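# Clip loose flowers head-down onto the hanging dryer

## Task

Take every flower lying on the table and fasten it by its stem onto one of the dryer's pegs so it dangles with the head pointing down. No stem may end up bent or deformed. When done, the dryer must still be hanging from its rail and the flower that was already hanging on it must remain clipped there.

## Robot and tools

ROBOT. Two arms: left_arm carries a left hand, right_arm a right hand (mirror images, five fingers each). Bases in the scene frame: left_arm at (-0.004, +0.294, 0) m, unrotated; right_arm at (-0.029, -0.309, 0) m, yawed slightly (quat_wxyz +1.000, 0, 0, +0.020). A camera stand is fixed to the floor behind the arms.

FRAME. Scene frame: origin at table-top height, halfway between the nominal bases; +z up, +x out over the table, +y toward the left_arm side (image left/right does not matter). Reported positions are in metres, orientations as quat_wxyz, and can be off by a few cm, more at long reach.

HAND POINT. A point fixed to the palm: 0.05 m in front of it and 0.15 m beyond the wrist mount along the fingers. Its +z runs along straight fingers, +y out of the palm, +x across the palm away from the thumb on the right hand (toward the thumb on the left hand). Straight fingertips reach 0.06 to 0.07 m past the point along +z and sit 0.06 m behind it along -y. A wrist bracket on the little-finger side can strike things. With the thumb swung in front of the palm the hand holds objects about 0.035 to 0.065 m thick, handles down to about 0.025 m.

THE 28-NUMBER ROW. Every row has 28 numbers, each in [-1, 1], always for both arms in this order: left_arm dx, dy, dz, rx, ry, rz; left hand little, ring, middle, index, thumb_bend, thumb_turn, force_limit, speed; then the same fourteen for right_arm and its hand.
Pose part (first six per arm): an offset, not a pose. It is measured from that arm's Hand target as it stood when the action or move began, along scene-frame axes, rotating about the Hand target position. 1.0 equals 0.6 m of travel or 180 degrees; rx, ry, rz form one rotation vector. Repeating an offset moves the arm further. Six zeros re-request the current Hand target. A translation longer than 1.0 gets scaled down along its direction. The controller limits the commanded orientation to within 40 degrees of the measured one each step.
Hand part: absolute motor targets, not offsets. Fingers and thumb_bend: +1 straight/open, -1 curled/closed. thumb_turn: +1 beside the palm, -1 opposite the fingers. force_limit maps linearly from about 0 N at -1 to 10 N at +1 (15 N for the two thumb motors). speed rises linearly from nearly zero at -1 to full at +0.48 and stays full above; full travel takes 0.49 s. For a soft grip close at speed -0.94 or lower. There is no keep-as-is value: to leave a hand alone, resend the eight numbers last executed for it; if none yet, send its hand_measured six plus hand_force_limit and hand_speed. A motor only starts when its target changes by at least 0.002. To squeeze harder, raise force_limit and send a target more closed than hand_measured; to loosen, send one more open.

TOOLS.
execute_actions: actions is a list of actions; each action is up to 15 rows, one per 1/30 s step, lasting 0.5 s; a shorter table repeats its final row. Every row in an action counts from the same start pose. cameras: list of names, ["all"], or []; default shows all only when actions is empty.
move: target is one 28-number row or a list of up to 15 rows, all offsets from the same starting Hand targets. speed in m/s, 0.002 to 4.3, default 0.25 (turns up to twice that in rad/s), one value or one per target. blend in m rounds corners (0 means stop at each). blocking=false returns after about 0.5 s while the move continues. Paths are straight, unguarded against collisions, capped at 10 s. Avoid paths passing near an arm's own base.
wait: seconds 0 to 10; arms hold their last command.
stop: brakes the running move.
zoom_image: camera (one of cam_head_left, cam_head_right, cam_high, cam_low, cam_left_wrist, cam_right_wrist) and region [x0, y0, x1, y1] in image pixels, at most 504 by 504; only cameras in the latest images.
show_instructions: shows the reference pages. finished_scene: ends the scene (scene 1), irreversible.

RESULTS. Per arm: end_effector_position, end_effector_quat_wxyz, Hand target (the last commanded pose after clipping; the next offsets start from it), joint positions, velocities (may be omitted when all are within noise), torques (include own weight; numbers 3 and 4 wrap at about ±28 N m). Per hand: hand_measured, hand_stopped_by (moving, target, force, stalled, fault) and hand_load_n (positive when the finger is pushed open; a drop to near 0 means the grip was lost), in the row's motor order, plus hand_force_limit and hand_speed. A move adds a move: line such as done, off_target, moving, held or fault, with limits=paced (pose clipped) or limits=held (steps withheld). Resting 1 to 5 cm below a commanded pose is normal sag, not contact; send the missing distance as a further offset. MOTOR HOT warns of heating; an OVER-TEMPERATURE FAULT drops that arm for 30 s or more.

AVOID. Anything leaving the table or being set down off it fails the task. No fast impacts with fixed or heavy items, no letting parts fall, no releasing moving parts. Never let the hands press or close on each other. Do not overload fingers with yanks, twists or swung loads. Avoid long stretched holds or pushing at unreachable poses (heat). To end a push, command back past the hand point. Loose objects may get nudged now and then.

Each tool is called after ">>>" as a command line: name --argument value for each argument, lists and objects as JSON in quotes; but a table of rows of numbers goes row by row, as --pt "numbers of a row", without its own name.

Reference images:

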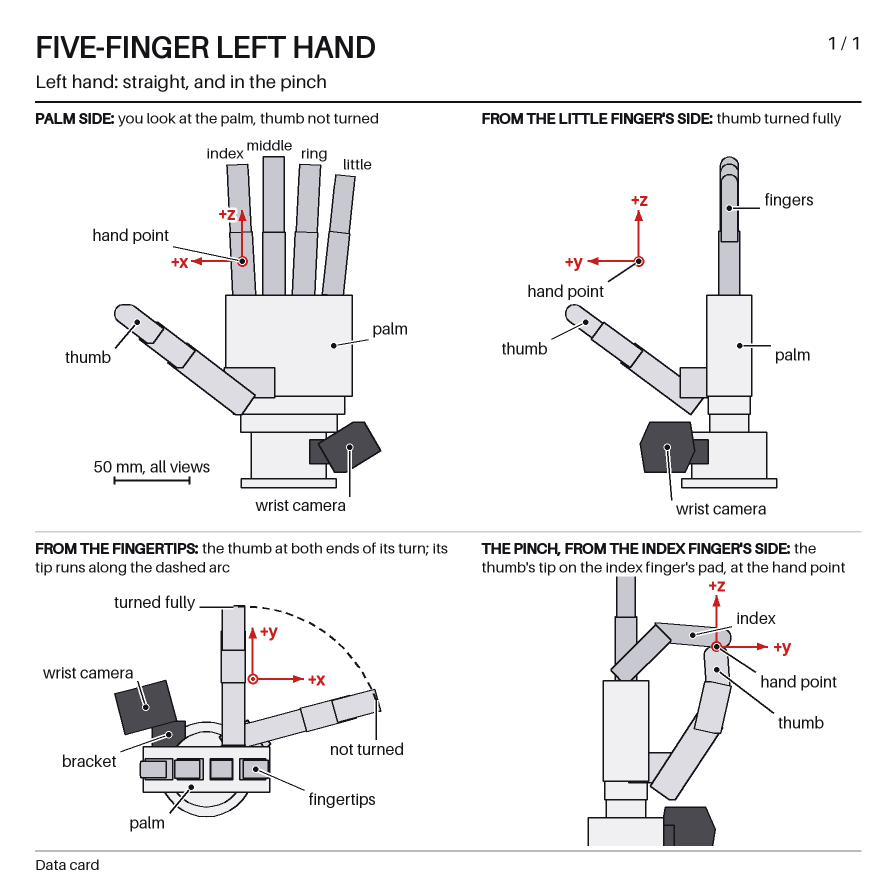

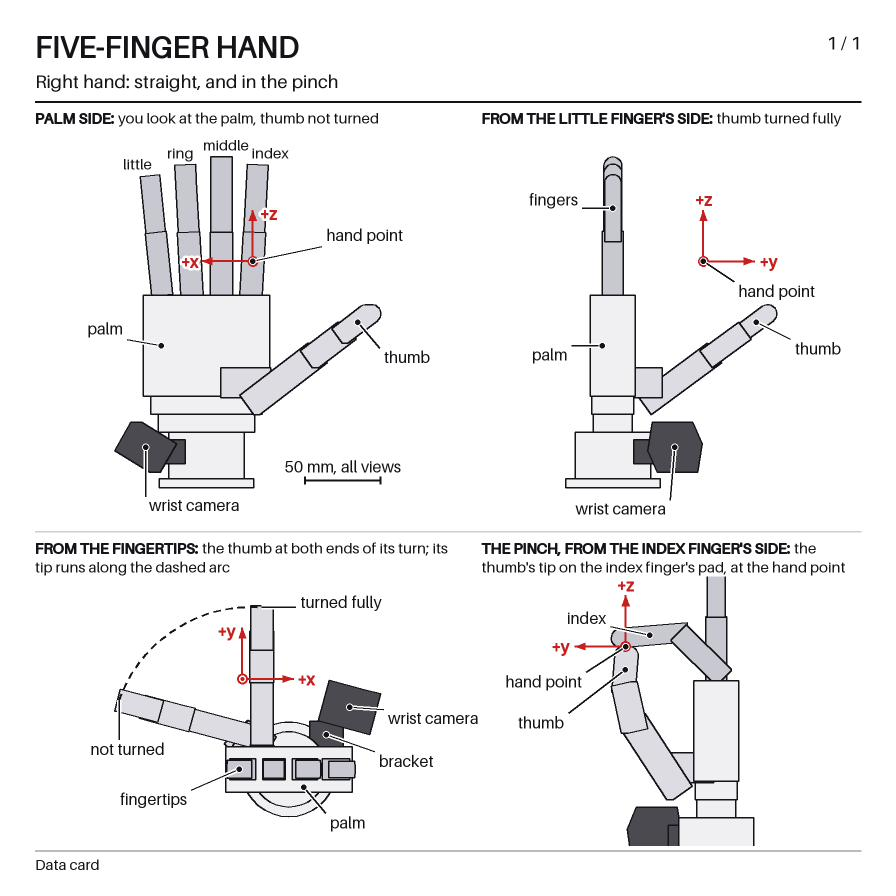

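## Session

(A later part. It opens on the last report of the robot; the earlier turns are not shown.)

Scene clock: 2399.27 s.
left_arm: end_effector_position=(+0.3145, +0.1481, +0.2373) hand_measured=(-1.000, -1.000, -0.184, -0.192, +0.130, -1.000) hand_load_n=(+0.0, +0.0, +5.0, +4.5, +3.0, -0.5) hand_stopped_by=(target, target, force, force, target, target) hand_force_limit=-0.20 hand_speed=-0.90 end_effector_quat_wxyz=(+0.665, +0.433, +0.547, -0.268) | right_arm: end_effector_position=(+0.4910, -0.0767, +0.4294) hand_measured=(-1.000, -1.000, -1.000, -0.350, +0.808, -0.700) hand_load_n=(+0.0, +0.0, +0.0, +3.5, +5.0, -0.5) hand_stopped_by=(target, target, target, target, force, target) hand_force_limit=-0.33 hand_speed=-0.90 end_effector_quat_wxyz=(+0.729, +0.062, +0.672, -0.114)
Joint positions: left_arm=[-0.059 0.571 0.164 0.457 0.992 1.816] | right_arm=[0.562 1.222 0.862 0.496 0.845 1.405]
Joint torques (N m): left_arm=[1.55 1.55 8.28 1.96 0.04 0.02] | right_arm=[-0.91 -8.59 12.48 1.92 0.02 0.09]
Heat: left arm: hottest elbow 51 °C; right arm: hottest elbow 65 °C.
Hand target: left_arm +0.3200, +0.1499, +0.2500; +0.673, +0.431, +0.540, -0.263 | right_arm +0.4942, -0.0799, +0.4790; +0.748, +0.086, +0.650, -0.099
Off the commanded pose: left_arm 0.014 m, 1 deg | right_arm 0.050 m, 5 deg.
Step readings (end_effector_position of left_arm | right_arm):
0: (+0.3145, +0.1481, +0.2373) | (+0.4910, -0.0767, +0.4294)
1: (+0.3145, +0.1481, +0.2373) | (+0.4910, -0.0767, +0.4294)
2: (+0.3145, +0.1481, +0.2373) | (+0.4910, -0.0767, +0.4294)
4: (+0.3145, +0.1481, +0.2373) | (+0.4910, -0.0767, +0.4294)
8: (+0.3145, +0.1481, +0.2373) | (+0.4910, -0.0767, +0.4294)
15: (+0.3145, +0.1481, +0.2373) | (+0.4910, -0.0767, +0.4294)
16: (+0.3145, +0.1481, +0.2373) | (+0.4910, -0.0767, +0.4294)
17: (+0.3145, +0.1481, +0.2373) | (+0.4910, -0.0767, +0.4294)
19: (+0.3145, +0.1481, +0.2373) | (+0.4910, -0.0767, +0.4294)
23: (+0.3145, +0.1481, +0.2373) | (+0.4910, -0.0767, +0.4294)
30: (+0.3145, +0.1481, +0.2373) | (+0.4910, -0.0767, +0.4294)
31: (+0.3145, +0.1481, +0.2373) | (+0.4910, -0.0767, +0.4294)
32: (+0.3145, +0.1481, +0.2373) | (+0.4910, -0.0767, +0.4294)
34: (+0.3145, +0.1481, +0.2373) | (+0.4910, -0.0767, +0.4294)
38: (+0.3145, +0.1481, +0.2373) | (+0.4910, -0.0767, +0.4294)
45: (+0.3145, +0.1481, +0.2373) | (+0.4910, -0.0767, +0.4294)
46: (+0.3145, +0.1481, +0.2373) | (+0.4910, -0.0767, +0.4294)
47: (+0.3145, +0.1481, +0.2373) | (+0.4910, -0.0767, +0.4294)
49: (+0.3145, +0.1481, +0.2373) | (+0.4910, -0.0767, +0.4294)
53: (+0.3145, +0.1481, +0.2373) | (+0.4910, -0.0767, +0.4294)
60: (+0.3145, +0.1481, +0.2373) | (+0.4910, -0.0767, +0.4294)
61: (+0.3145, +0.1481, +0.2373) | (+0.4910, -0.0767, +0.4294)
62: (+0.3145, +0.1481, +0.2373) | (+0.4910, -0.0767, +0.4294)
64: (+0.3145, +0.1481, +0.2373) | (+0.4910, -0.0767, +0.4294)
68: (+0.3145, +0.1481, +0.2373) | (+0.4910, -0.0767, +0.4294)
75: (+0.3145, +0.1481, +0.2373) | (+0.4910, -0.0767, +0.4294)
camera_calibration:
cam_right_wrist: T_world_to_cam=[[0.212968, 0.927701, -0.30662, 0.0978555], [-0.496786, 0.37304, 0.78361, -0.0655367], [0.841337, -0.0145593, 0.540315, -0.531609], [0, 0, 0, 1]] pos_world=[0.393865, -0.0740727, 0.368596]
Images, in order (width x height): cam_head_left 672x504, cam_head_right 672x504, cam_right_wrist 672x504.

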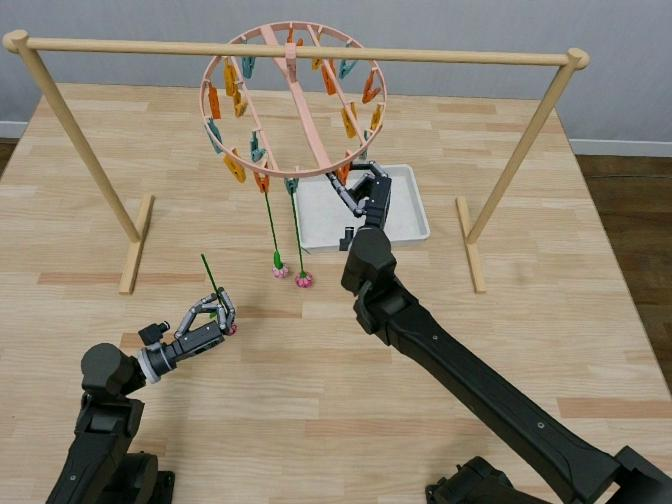

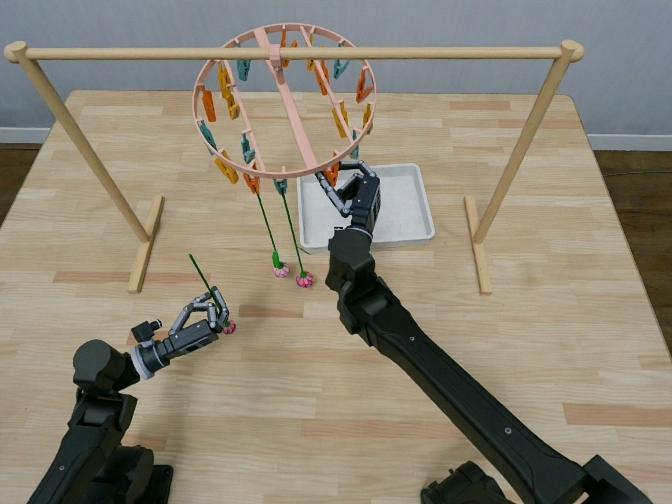

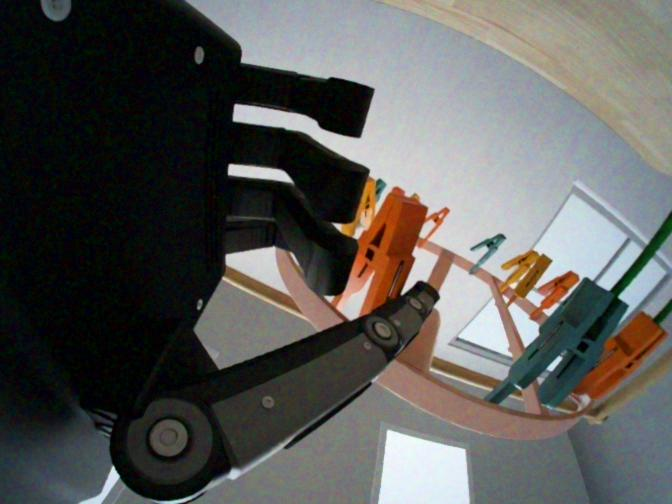

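>>> execute_actions --actions '[[[0,0,0,0,0,0,-1,-1,-0.5,-0.5,0.13,-1,-0.2,-0.9,0.0,0.0,0.0,0,0,0,-1,-1,-1,-0.35,0.3,-0.7,0.07,-0.9]],[[0,0,0,0,0,0,-1,-1,-0.5,-0.5,0.13,-1,-0.2,-0.9,0.0,0.0,0.0,0,0,0,-1,-1,-1,-0.35,0.3,-0.7,0.07,-0.9]],[[0,0,0,0,0,0,-1,-1,-0.5,-0.5,0.13,-1,-0.2,-0.9,0.0,0.0,0.0,0,0,0,-1,-1,-1,-0.35,0.25,-0.7,0.4,-0.9]],[[0,0,0,0,0,0,-1,-1,-0.5,-0.5,0.13,-1,-0.2,-0.9,0.0,0.0,0.0,0,0,0,-1,-1,-1,-0.35,0.25,-0.7,0.4,-0.9]],[[0,0,0,0,0,0,-1,-1,-0.5,-0.5,0.13,-1,-0.2,-0.9,0.0,0.0,0.0,0,0,0,-1,-1,-1,-0.35,0.25,-0.7,0.4,-0.9]]]' --cameras '["cam_right_wrist", "cam_head_left", "cam_head_right"]'

>>> zoom_image --camera "cam_head_left" --region '[285, 140, 385, 215]'

>>> zoom_image --camera "cam_right_wrist" --region '[330, 180, 460, 310]'

Scene clock: 2407.63 s.
left_arm: end_effector_position=(+0.3145, +0.1481, +0.2373) hand_measured=(-1.000, -1.000, -0.184, -0.192, +0.130, -1.000) hand_load_n=(+0.0, -0.5, +5.0, +4.5, +3.0, -0.5) hand_stopped_by=(target, target, force, force, target, target) hand_force_limit=-0.20 hand_speed=-0.90 end_effector_quat_wxyz=(+0.665, +0.433, +0.547, -0.268) | right_arm: end_effector_position=(+0.4913, -0.0765, +0.4320) hand_measured=(-1.000, -1.000, -1.000, -0.342, +0.344, -0.700) hand_load_n=(+0.0, +0.0, +0.0, +21.0, +10.5, -1.0) hand_stopped_by=(target, target, target, target, force, target) hand_force_limit=0.40 hand_speed=-0.90 end_effector_quat_wxyz=(+0.730, +0.063, +0.670, -0.113)
Joint positions: left_arm=[-0.059 0.571 0.164 0.457 0.992 1.816] | right_arm=[0.562 1.222 0.867 0.496 0.845 1.405]
Joint torques (N m): left_arm=[1.49 1.61 8.27 1.96 0.04 0.02] | right_arm=[-1.26 -8.06 12.11 1.91 -0.01 0.09]
Heat: left arm: hottest elbow 51 °C; right arm: hottest elbow 64 °C.
Hand target: left_arm +0.3200, +0.1499, +0.2500; +0.673, +0.431, +0.540, -0.263 | right_arm +0.4942, -0.0799, +0.4789; +0.748, +0.086, +0.650, -0.099
Off the commanded pose: left_arm 0.014 m, 1 deg | right_arm 0.047 m, 4 deg.
Step readings (end_effector_position of left_arm | right_arm):
0: (+0.3145, +0.1481, +0.2373) | (+0.4910, -0.0767, +0.4294)
1: (+0.3145, +0.1481, +0.2373) | (+0.4910, -0.0767, +0.4294)
2: (+0.3145, +0.1481, +0.2373) | (+0.4910, -0.0767, +0.4294)
4: (+0.3145, +0.1481, +0.2373) | (+0.4910, -0.0767, +0.4294)
8: (+0.3145, +0.1481, +0.2373) | (+0.4910, -0.0767, +0.4293)
15: (+0.3145, +0.1481, +0.2373) | (+0.4910, -0.0767, +0.4293)
16: (+0.3145, +0.1481, +0.2373) | (+0.4910, -0.0767, +0.4293)
17: (+0.3145, +0.1481, +0.2373) | (+0.4910, -0.0767, +0.4293)
19: (+0.3145, +0.1481, +0.2373) | (+0.4910, -0.0767, +0.4293)
23: (+0.3145, +0.1481, +0.2373) | (+0.4910, -0.0767, +0.4293)
30: (+0.3145, +0.1481, +0.2373) | (+0.4910, -0.0767, +0.4293)
31: (+0.3145, +0.1481, +0.2373) | (+0.4910, -0.0767, +0.4293)
32: (+0.3145, +0.1481, +0.2373) | (+0.4910, -0.0767, +0.4293)
34: (+0.3145, +0.1481, +0.2373) | (+0.4910, -0.0767, +0.4293)
38: (+0.3145, +0.1481, +0.2373) | (+0.4910, -0.0767, +0.4293)
45: (+0.3145, +0.1481, +0.2373) | (+0.4910, -0.0767, +0.4293)
46: (+0.3145, +0.1481, +0.2373) | (+0.4910, -0.0767, +0.4293)
47: (+0.3145, +0.1481, +0.2373) | (+0.4910, -0.0767, +0.4293)
49: (+0.3145, +0.1481, +0.2373) | (+0.4910, -0.0767, +0.4293)
53: (+0.3145, +0.1481, +0.2373) | (+0.4910, -0.0767, +0.4293)
60: (+0.3145, +0.1481, +0.2373) | (+0.4910, -0.0767, +0.4293)
61: (+0.3145, +0.1481, +0.2373) | (+0.4910, -0.0767, +0.4293)
62: (+0.3145, +0.1481, +0.2373) | (+0.4910, -0.0767, +0.4293)
64: (+0.3145, +0.1481, +0.2373) | (+0.4910, -0.0767, +0.4293)
68: (+0.3145, +0.1481, +0.2373) | (+0.4910, -0.0767, +0.4293)
75: (+0.3145, +0.1481, +0.2373) | (+0.4910, -0.0767, +0.4293)
camera_calibration:
cam_right_wrist: T_world_to_cam=[[0.214061, 0.928397, -0.303739, 0.0966669], [-0.499451, 0.371252, 0.782765, -0.0660831], [0.83948, -0.0158565, 0.54316, -0.533735], [0, 0, 0, 1]] pos_world=[0.394362, -0.073675, 0.370992]
Images, in order (width x height): cam_head_left 672x504, cam_head_right 672x504, cam_right_wrist 672x504.

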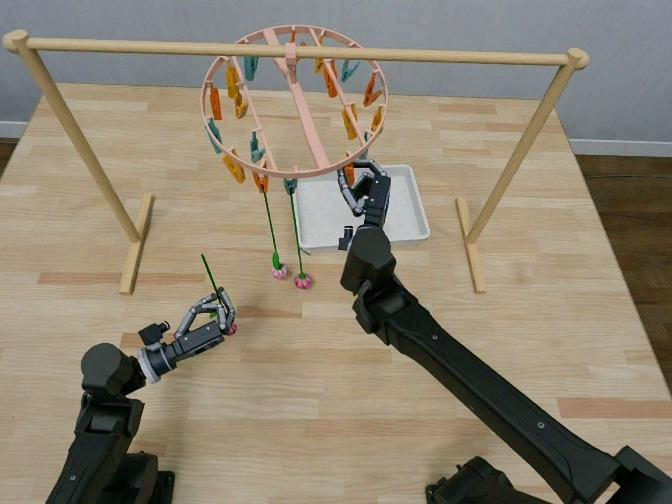

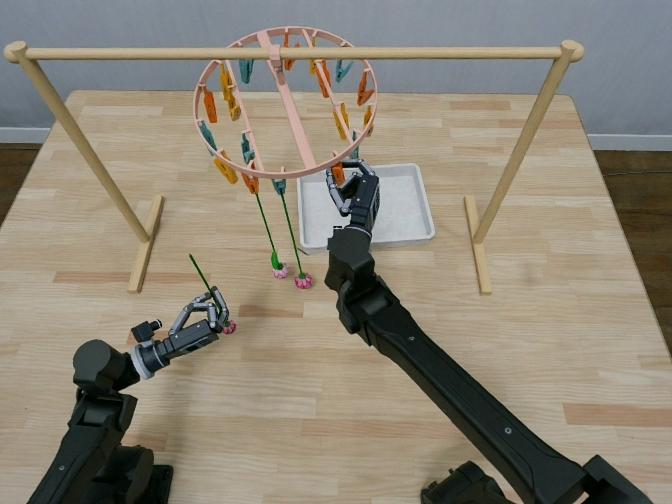

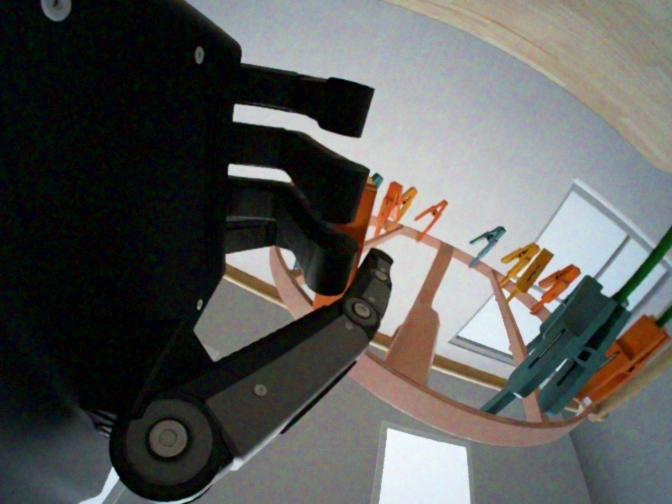

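Scaled by 5.040 from the camera's 672x504 image, which has a finer 960x720 frame.

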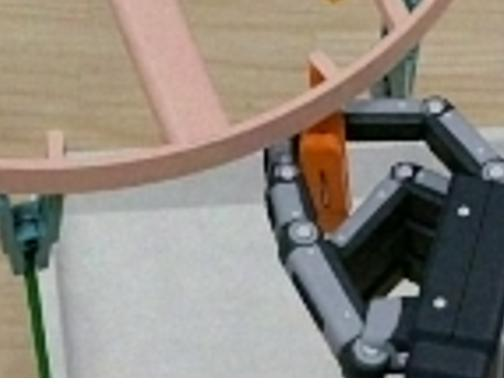

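Scaled by 3.877 from the camera's 672x504 image, which has a finer 960x720 frame.

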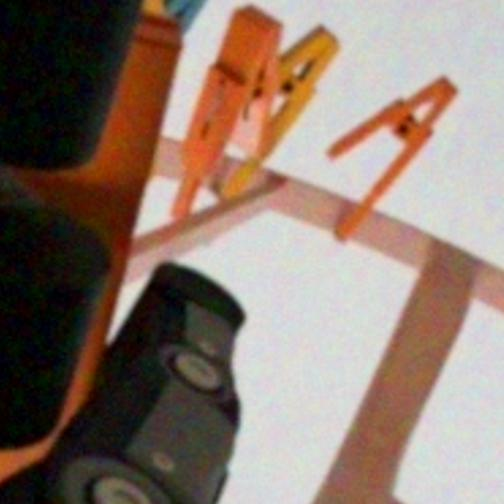

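>>> move --pt "0 0 0 0 0 0 -1 -1 -0.5 -0.5 0.13 -1 -0.2 -0.9 0.0 0.0 0.0 0 0 0 -1 -1 -1 -0.35 1.0 -0.7 -0.33 -0.6" --speed 0.05 --cameras '["cam_right_wrist", "cam_head_left", "cam_head_right"]'

>>> zoom_image --camera "cam_head_left" --region '[285, 140, 385, 215]'

>>> zoom_image --camera "cam_right_wrist" --region '[280, 150, 540, 345]'

Scene clock: 2425.80 s.
left_arm: end_effector_position=(+0.3145, +0.1481, +0.2373) hand_measured=(-1.000, -1.000, -0.184, -0.192, +0.130, -1.000) hand_load_n=(+0.0, +0.0, +5.0, +4.0, +3.0, -0.5) hand_stopped_by=(target, target, force, force, target, target) hand_force_limit=-0.20 hand_speed=-0.90 end_effector_quat_wxyz=(+0.665, +0.433, +0.547, -0.268) | right_arm: end_effector_position=(+0.4913, -0.0766, +0.4320) hand_measured=(-1.000, -1.000, -1.000, -0.346, +1.000, -0.700) hand_load_n=(+0.0, +0.0, +0.0, +0.0, +0.0, +0.0) hand_stopped_by=(target, target, target, target, target, target) hand_force_limit=-0.33 hand_speed=-0.60 end_effector_quat_wxyz=(+0.730, +0.063, +0.671, -0.114)
Joint positions: left_arm=[-0.059 0.571 0.164 0.457 0.992 1.816] | right_arm=[0.562 1.222 0.867 0.496 0.845 1.405]
Joint torques (N m): left_arm=[1.55 1.61 8.28 1.98 0.04 0.02] | right_arm=[-1.08 -8.18 12.29 1.8 0.07 0.08]
Heat: left arm: hottest elbow 51 °C; right arm: hottest elbow 62 °C.
Hand target: left_arm +0.3200, +0.1499, +0.2500; +0.673, +0.431, +0.540, -0.263 | right_arm +0.4942, -0.0799, +0.4789; +0.748, +0.086, +0.650, -0.099
Off the commanded pose: left_arm 0.014 m, 1 deg | right_arm 0.047 m, 4 deg.
move: off_target (left_arm, right_arm)
camera_calibration:
cam_right_wrist: T_world_to_cam=[[0.214362, 0.928342, -0.303694, 0.0965057], [-0.499328, 0.371376, 0.782784, -0.0660801], [0.839476, -0.0161567, 0.543156, -0.533838], [0, 0, 0, 1]] pos_world=[0.394462, -0.0736747, 0.370992]
Images, in order (width x height): cam_head_left 672x504, cam_head_right 672x504, cam_right_wrist 672x504.

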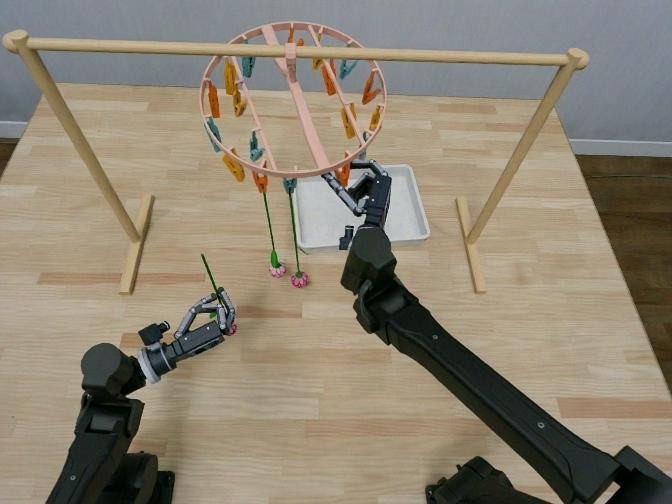

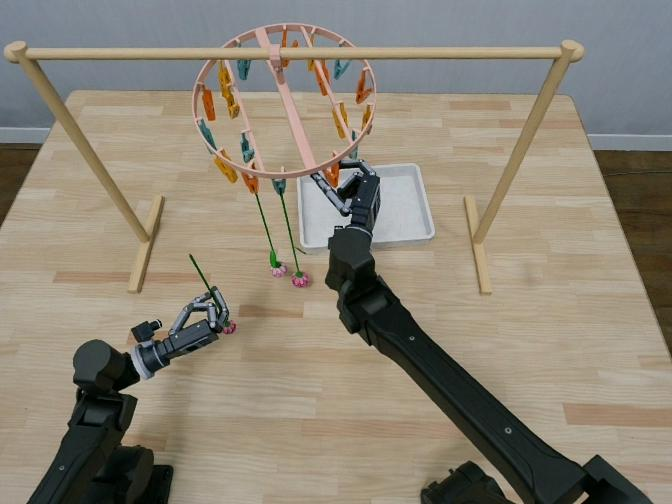

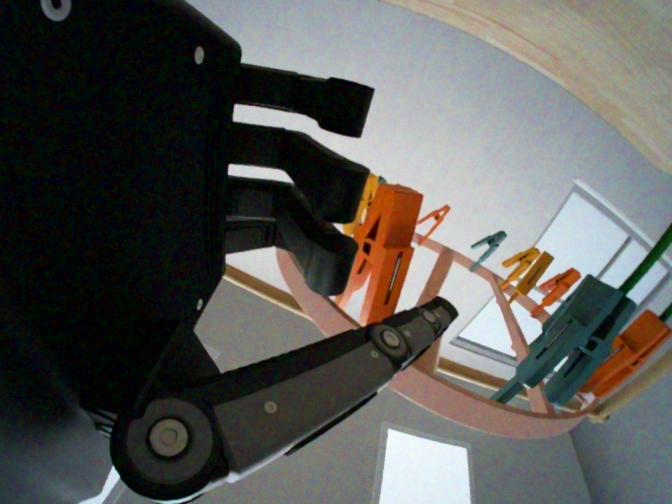

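Scaled by 5.040 from the camera's 672x504 image, which has a finer 960x720 frame.

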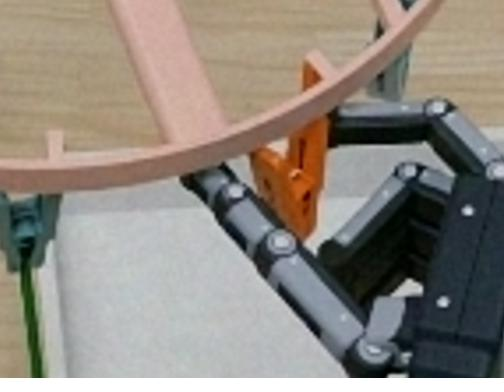

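Scaled by 1.938 from the camera's 672x504 image, which has a finer 960x720 frame.

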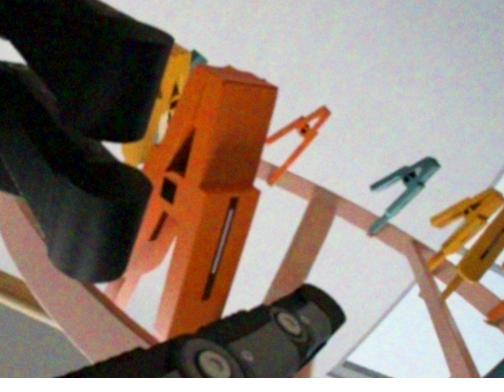

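>>> move --pt "0 0 0 0 0 0 -1 -1 -0.5 -0.5 0.13 -1 -0.2 -0.9 0.0 -0.01 -0.17 0 0 0 -1 -1 -1 -0.35 1.0 -0.7 -0.33 -0.6" --speed 0.06 --cameras '["cam_head_left", "cam_head_right", "cam_right_wrist"]'

>>> wait --seconds 3 --cameras '["cam_head_left", "cam_head_right"]'

>>> zoom_image --camera "cam_head_left" --region '[275, 140, 375, 215]'

>>> zoom_image --camera "cam_head_right" --region '[265, 140, 365, 215]'

>>> zoom_image --camera "cam_head_left" --region '[195, 20, 395, 200]'

Scene clock: 2434.50 s.
left_arm: end_effector_position=(+0.3145, +0.1481, +0.2373) hand_measured=(-1.000, -1.000, -0.184, -0.192, +0.130, -1.000) hand_load_n=(+0.0, +0.0, +5.0, +4.0, +2.5, -0.5) hand_stopped_by=(target, target, force, force, target, target) hand_force_limit=-0.20 hand_speed=-0.90 end_effector_quat_wxyz=(+0.665, +0.433, +0.547, -0.268) | right_arm: end_effector_position=(+0.4905, -0.0785, +0.3830) hand_measured=(-1.000, -1.000, -1.000, -0.346, +1.000, -0.700) hand_load_n=(+0.0, +0.0, +0.0, +0.0, +0.0, -0.5) hand_stopped_by=(target, target, target, target, target, target) hand_force_limit=-0.33 hand_speed=-0.60 end_effector_quat_wxyz=(+0.749, +0.080, +0.651, -0.096)
Joint positions: left_arm=[-0.059 0.571 0.164 0.457 0.992 1.816] | right_arm=[0.557 1.32 0.758 0.772 0.836 1.409]
Joint torques (N m): left_arm=[1.55 1.55 8.27 1.98 0.04 0.02] | right_arm=[-1.85 -6.59 6.53 2.73 -0.17 0.08]
Heat: left arm: hottest elbow 51 °C; right arm: hottest elbow 61 °C.
Hand target: left_arm +0.3200, +0.1499, +0.2500; +0.673, +0.431, +0.540, -0.263 | right_arm +0.4943, -0.0861, +0.3769; +0.748, +0.086, +0.650, -0.099
Off the commanded pose: left_arm 0.014 m, 1 deg | right_arm 0.010 m, 1 deg.
move: off_target (left_arm)
camera_calibration:
cam_right_wrist: T_world_to_cam=[[0.226172, 0.941005, -0.251706, 0.0588513], [-0.54675, 0.336495, 0.766705, -0.000615555], [0.806171, -0.0357868, 0.5906, -0.509884], [0, 0, 0, 1]] pos_world=[0.397407, -0.0734194, 0.316423]
Images, in order (width x height): cam_head_left 672x504, cam_head_right 672x504, cam_right_wrist 672x504.

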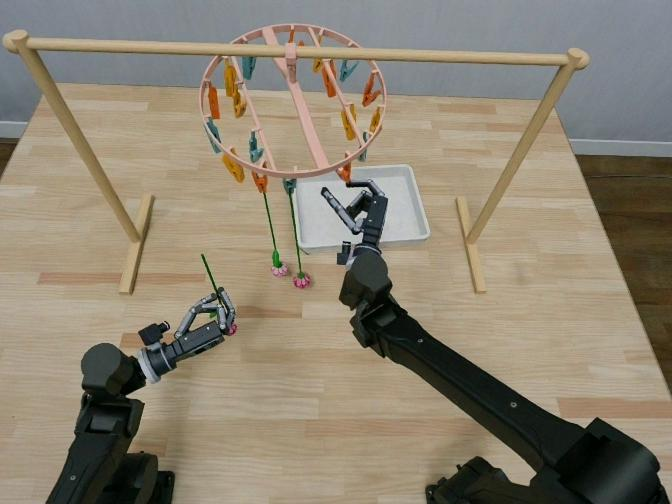

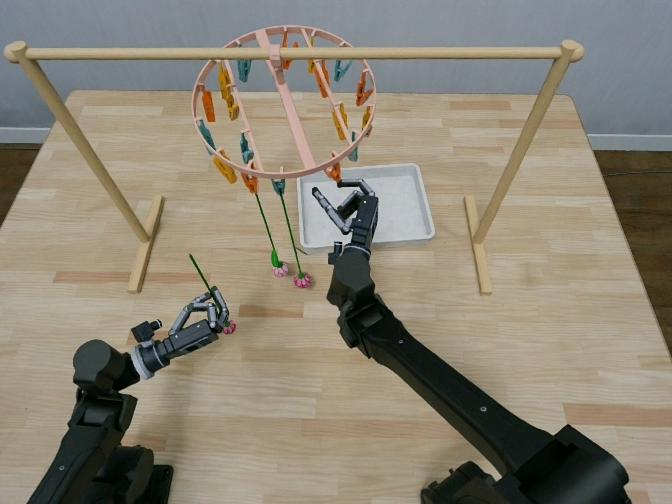

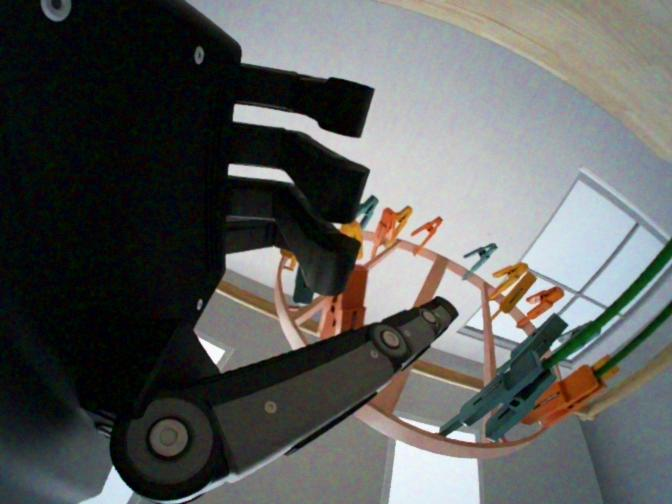

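Scene clock: 2437.50 s.
left_arm: end_effector_position=(+0.3145, +0.1481, +0.2373) hand_measured=(-1.000, -1.000, -0.184, -0.192, +0.130, -1.000) hand_load_n=(+0.0, +0.0, +5.0, +4.5, +2.5, -0.5) hand_stopped_by=(target, target, force, force, target, target) hand_force_limit=-0.20 hand_speed=-0.90 end_effector_quat_wxyz=(+0.665, +0.433, +0.547, -0.268) | right_arm: end_effector_position=(+0.4905, -0.0785, +0.3830) hand_measured=(-1.000, -1.000, -1.000, -0.346, +1.000, -0.700) hand_load_n=(+0.0, +0.0, +0.0, +0.0, +0.0, +0.0) hand_stopped_by=(target, target, target, target, target, target) hand_force_limit=-0.33 hand_speed=-0.60 end_effector_quat_wxyz=(+0.749, +0.080, +0.651, -0.096)
Joint positions: left_arm=[-0.059 0.571 0.164 0.457 0.992 1.816] | right_arm=[0.557 1.32 0.758 0.772 0.836 1.409]
Joint torques (N m): left_arm=[1.49 1.61 8.27 1.98 0.05 0.02] | right_arm=[-2.49 -6.42 6.42 2.95 -0.06 0.1]
Heat: left arm: hottest elbow 51 °C; right arm: hottest elbow 60 °C.
Hand target: left_arm +0.3200, +0.1499, +0.2500; +0.673, +0.431, +0.540, -0.263 | right_arm +0.4943, -0.0861, +0.3769; +0.748, +0.086, +0.650, -0.099
Off the commanded pose: left_arm 0.014 m, 1 deg | right_arm 0.010 m, 1 deg.
wait: 3.00 s; at rest by 0.17 s
Images, in order (width x height): cam_head_left 672x504, cam_head_right 672x504.

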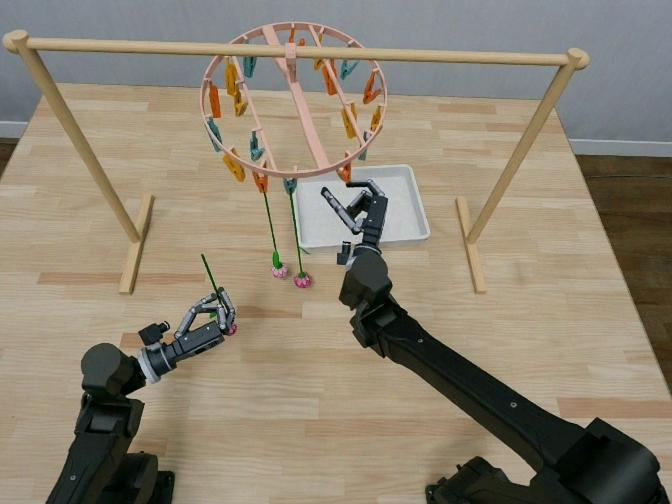

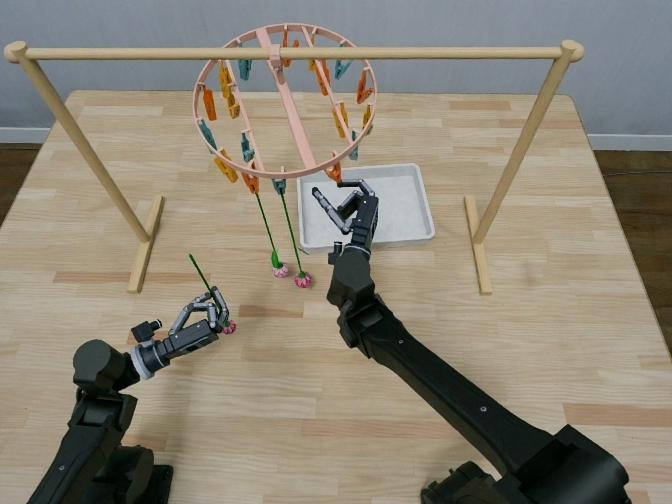

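Scaled by 5.040 from the camera's 672x504 image, which has a finer 960x720 frame.

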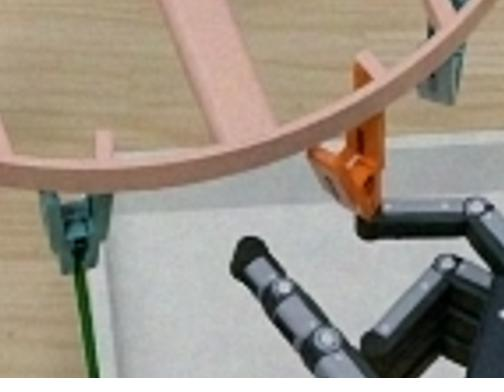

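Scaled by 5.040 from the camera's 672x504 image, which has a finer 960x720 frame.

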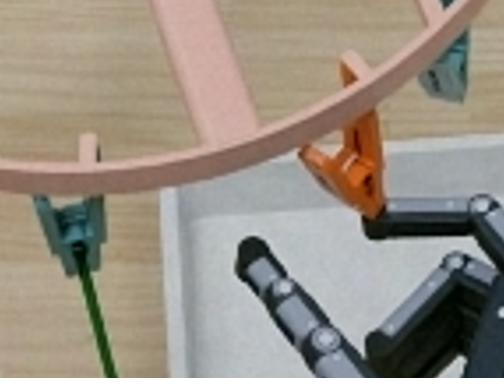

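Scaled by 2.520 from the camera's 672x504 image, which has a finer 960x720 frame.

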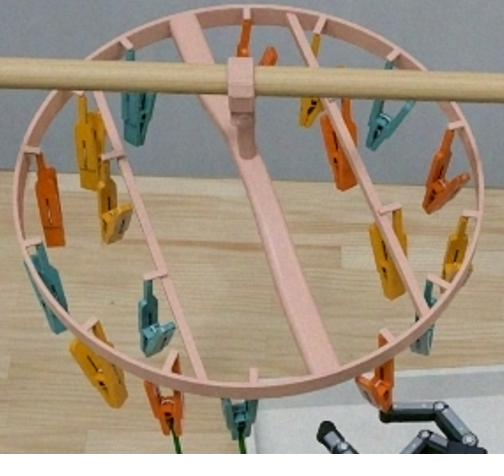

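>>> move --pt "0 0 0 0 0 0 -1 -1 -0.5 -0.5 0.13 -1 -0.2 -0.9 0.0 0.0 -0.04 0 0 0 -1 -1 -1 -0.35 1.0 -0.7 -0.33 -0.6" --pt "0 0 0 0 0 0 -1 -1 -0.5 -0.5 0.13 -1 -0.2 -0.9 -0.0125 -0.01 -0.035 0 0 0 -1 -1 -1 -0.35 1.0 -0.7 -0.33 -0.6" --speed 0.06 --cameras '["cam_head_left", "cam_head_right", "cam_right_wrist"]'

>>> zoom_image --camera "cam_head_left" --region '[275, 140, 375, 215]'

>>> zoom_image --camera "cam_head_right" --region '[265, 140, 365, 215]'

Scene clock: 2460.00 s.
left_arm: end_effector_position=(+0.3145, +0.1481, +0.2373) hand_measured=(-1.000, -1.000, -0.184, -0.192, +0.130, -1.000) hand_load_n=(+0.0, +0.0, +5.5, +4.0, +2.5, -0.5) hand_stopped_by=(target, target, force, force, target, target) hand_force_limit=-0.20 hand_speed=-0.90 end_effector_quat_wxyz=(+0.665, +0.433, +0.547, -0.268) | right_arm: end_effector_position=(+0.4888, -0.0807, +0.3479) hand_measured=(-1.000, -1.000, -1.000, -0.346, +1.000, -0.700) hand_load_n=(+0.0, +0.0, +0.0, -0.5, +0.0, -0.5) hand_stopped_by=(target, target, target, target, target, target) hand_force_limit=-0.33 hand_speed=-0.60 end_effector_quat_wxyz=(+0.744, +0.075, +0.657, -0.100)
Joint positions: left_arm=[-0.059 0.571 0.164 0.457 0.992 1.816] | right_arm=[0.555 1.367 0.705 0.851 0.834 1.41]
Joint torques (N m): left_arm=[1.55 1.61 8.27 1.98 0.04 0.02] | right_arm=[-1.9 -8.29 6.08 2.66 -0.11 0.11]
Heat: left arm: hottest elbow 51 °C; right arm: hottest elbow 57 °C.
Hand target: left_arm +0.3200, +0.1499, +0.2500; +0.673, +0.431, +0.540, -0.263 | right_arm +0.4868, -0.0920, +0.3559; +0.748, +0.086, +0.650, -0.099
Off the commanded pose: left_arm 0.014 m, 1 deg | right_arm 0.014 m, 2 deg.
move: off_target (left_arm, right_arm)
camera_calibration:
cam_right_wrist: T_world_to_cam=[[0.221868, 0.937985, -0.26638, 0.0594864], [-0.533905, 0.34546, 0.771753, 0.0187247], [0.815917, -0.0290057, 0.577441, -0.487578], [0, 0, 0, 1]] pos_world=[0.394622, -0.0764085, 0.282943]
Images, in order (width x height): cam_head_left 672x504, cam_head_right 672x504, cam_right_wrist 672x504.

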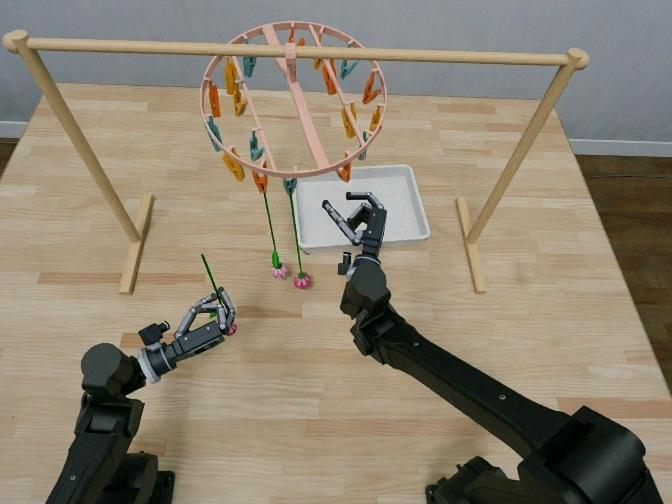

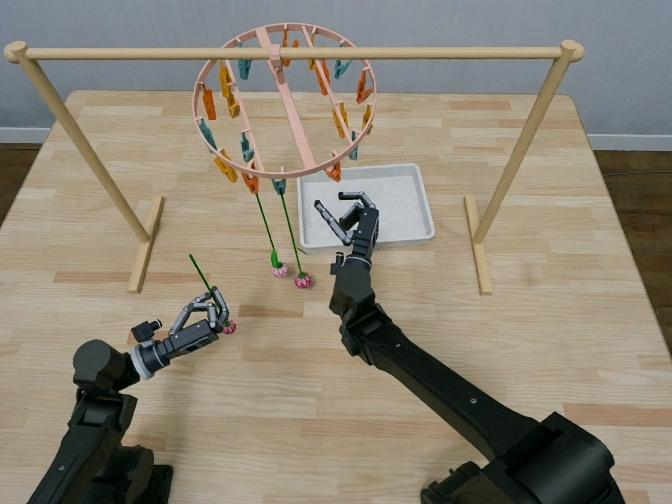

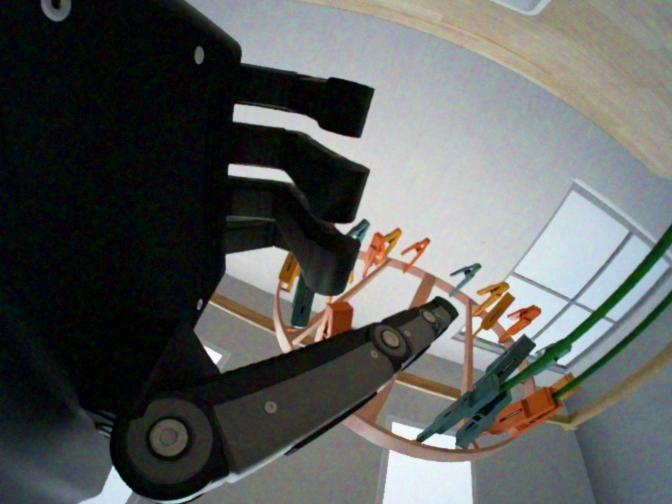

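Scaled by 5.040 from the camera's 672x504 image, which has a finer 960x720 frame.

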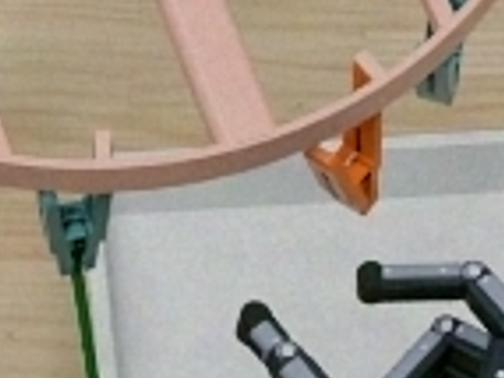

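Scaled by 5.040 from the camera's 672x504 image, which has a finer 960x720 frame.

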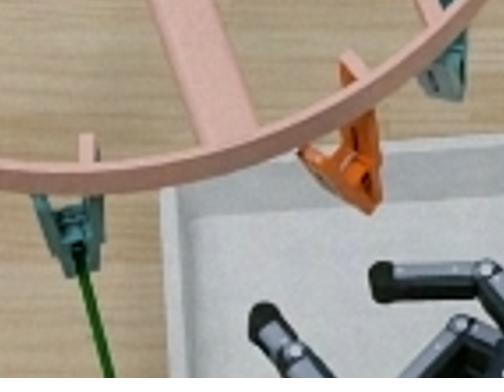

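>>> move --pt "0 0 0 0 0 0 -1 -1 -0.5 -0.5 0.13 -1 -0.2 -0.9 0.0 0.0 0.0 0 0 0 -1 -1 -1 -0.35 1.0 -0.7 -0.33 -0.6" --pt "0 0 0 0 0 0 -1 -1 -0.5 -0.5 0.13 -1 -0.2 -0.9 -0.008 -0.008 0.06 0 0 0 -1 -1 -1 -0.35 1.0 -0.7 -0.33 -0.6" --speed 0.06 --cameras '["cam_head_left"]'

>>> zoom_image --camera "cam_head_left" --region '[275, 140, 375, 215]'

Scene clock: 2470.77 s.
left_arm: end_effector_position=(+0.3145, +0.1481, +0.2373) hand_measured=(-1.000, -1.000, -0.184, -0.192, +0.130, -1.000) hand_load_n=(+0.0, +0.0, +5.0, +4.0, +3.0, -0.5) hand_stopped_by=(target, target, force, force, target, target) hand_force_limit=-0.20 hand_speed=-0.90 end_effector_quat_wxyz=(+0.665, +0.433, +0.547, -0.268) | right_arm: end_effector_position=(+0.4786, -0.0891, +0.3689) hand_measured=(-1.000, -1.000, -1.000, -0.346, +1.000, -0.700) hand_load_n=(+0.0, +0.0, +0.0, +0.0, +0.0, -0.5) hand_stopped_by=(target, target, target, target, target, target) hand_force_limit=-0.33 hand_speed=-0.60 end_effector_quat_wxyz=(+0.740, +0.071, +0.661, -0.104)
Joint positions: left_arm=[-0.059 0.571 0.164 0.457 0.992 1.816] | right_arm=[0.551 1.279 0.705 0.746 0.83 1.41]
Joint torques (N m): left_arm=[1.49 1.55 8.29 1.98 0.04 0.02] | right_arm=[-1.79 -8.18 8.73 1.92 -0.09 0.12]
Heat: left arm: hottest elbow 51 °C; right arm: hottest elbow 55 °C.
Hand target: left_arm +0.3200, +0.1499, +0.2500; +0.673, +0.431, +0.540, -0.263 | right_arm +0.4820, -0.0968, +0.3919; +0.748, +0.086, +0.650, -0.099
Off the commanded pose: left_arm 0.014 m, 1 deg | right_arm 0.024 m, 2 deg.
move: off_target (left_arm, right_arm)
Images, in order (width x height): cam_head_left 672x504.

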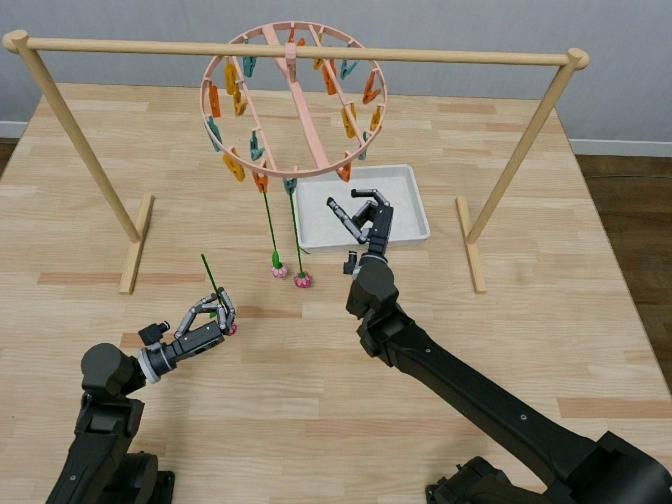

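Scaled by 5.040 from the camera's 672x504 image, which has a finer 960x720 frame.

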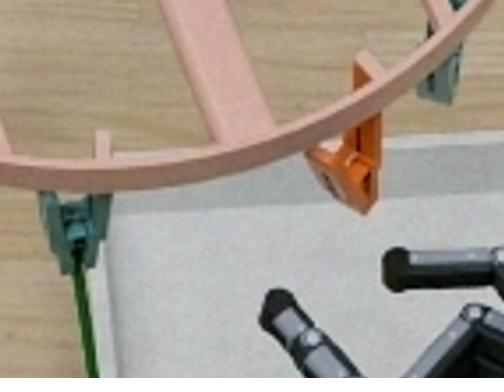

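>>> move --pt "0 0 0 0 0 0 -1 -1 -0.5 -0.5 0.13 -1 -0.2 -0.9 0.0083 0.037 0.09 0 0 0 -1 -1 -1 -0.35 1.0 -0.7 -0.33 -0.6" --speed 0.06 --cameras '["cam_head_left", "cam_right_wrist"]'

>>> zoom_image --camera "cam_head_left" --region '[275, 140, 375, 215]'

>>> zoom_image --camera "cam_right_wrist" --region '[280, 150, 540, 345]'

Scene clock: 2479.63 s.
left_arm: end_effector_position=(+0.3145, +0.1481, +0.2373) hand_measured=(-1.000, -1.000, -0.184, -0.192, +0.130, -1.000) hand_load_n=(+0.0, +0.0, +5.0, +4.0, +3.0, -0.5) hand_stopped_by=(target, target, force, force, target, target) hand_force_limit=-0.20 hand_speed=-0.90 end_effector_quat_wxyz=(+0.665, +0.433, +0.547, -0.268) | right_arm: end_effector_position=(+0.4864, -0.0845, +0.4008) hand_measured=(-1.000, -1.000, -1.000, -0.346, +1.000, -0.700) hand_load_n=(+0.0, +0.0, +0.0, +0.0, +0.0, -0.5) hand_stopped_by=(target, target, target, target, target, target) hand_force_limit=-0.33 hand_speed=-0.60 end_effector_quat_wxyz=(+0.730, +0.073, +0.669, -0.117)
Joint positions: left_arm=[-0.059 0.571 0.164 0.457 0.992 1.816] | right_arm=[0.562 1.244 0.793 0.596 0.865 1.41]
Joint torques (N m): left_arm=[1.49 1.55 8.28 1.96 0.04 0.02] | right_arm=[0.56 -8.64 12.1 1.74 0.08 0.05]
Heat: left arm: hottest elbow 51 °C; right arm: hottest elbow 55 °C.
Hand target: left_arm +0.3200, +0.1499, +0.2500; +0.673, +0.431, +0.540, -0.263 | right_arm +0.4869, -0.0746, +0.4460; +0.748, +0.086, +0.650, -0.099
Off the commanded pose: left_arm 0.014 m, 1 deg | right_arm 0.046 m, 4 deg.
move: off_target (left_arm, right_arm)
camera_calibration:
cam_right_wrist: T_world_to_cam=[[0.233582, 0.926716, -0.29434, 0.082249], [-0.494644, 0.373869, 0.78457, -0.0439644], [0.837118, -0.0376679, 0.545724, -0.514517], [0, 0, 0, 1]] pos_world=[0.389753, -0.0791654, 0.339486]
Images, in order (width x height): cam_head_left 672x504, cam_right_wrist 672x504.

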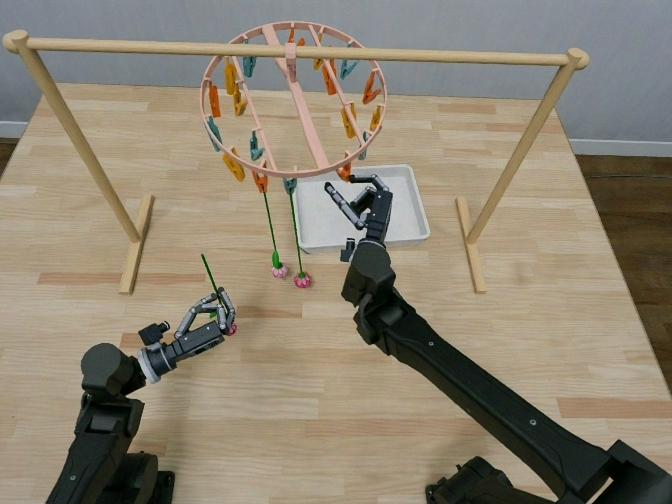

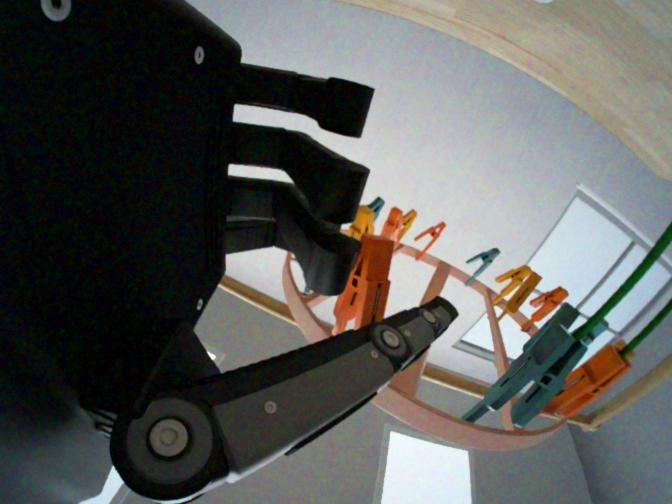

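Scaled by 5.040 from the camera's 672x504 image, which has a finer 960x720 frame.

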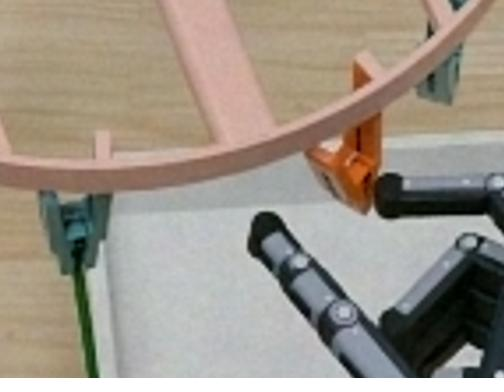

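Scaled by 1.938 from the camera's 672x504 image, which has a finer 960x720 frame.

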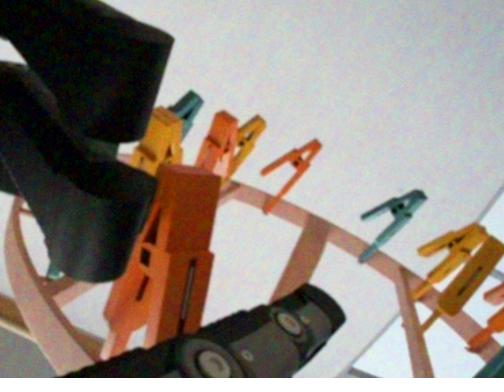

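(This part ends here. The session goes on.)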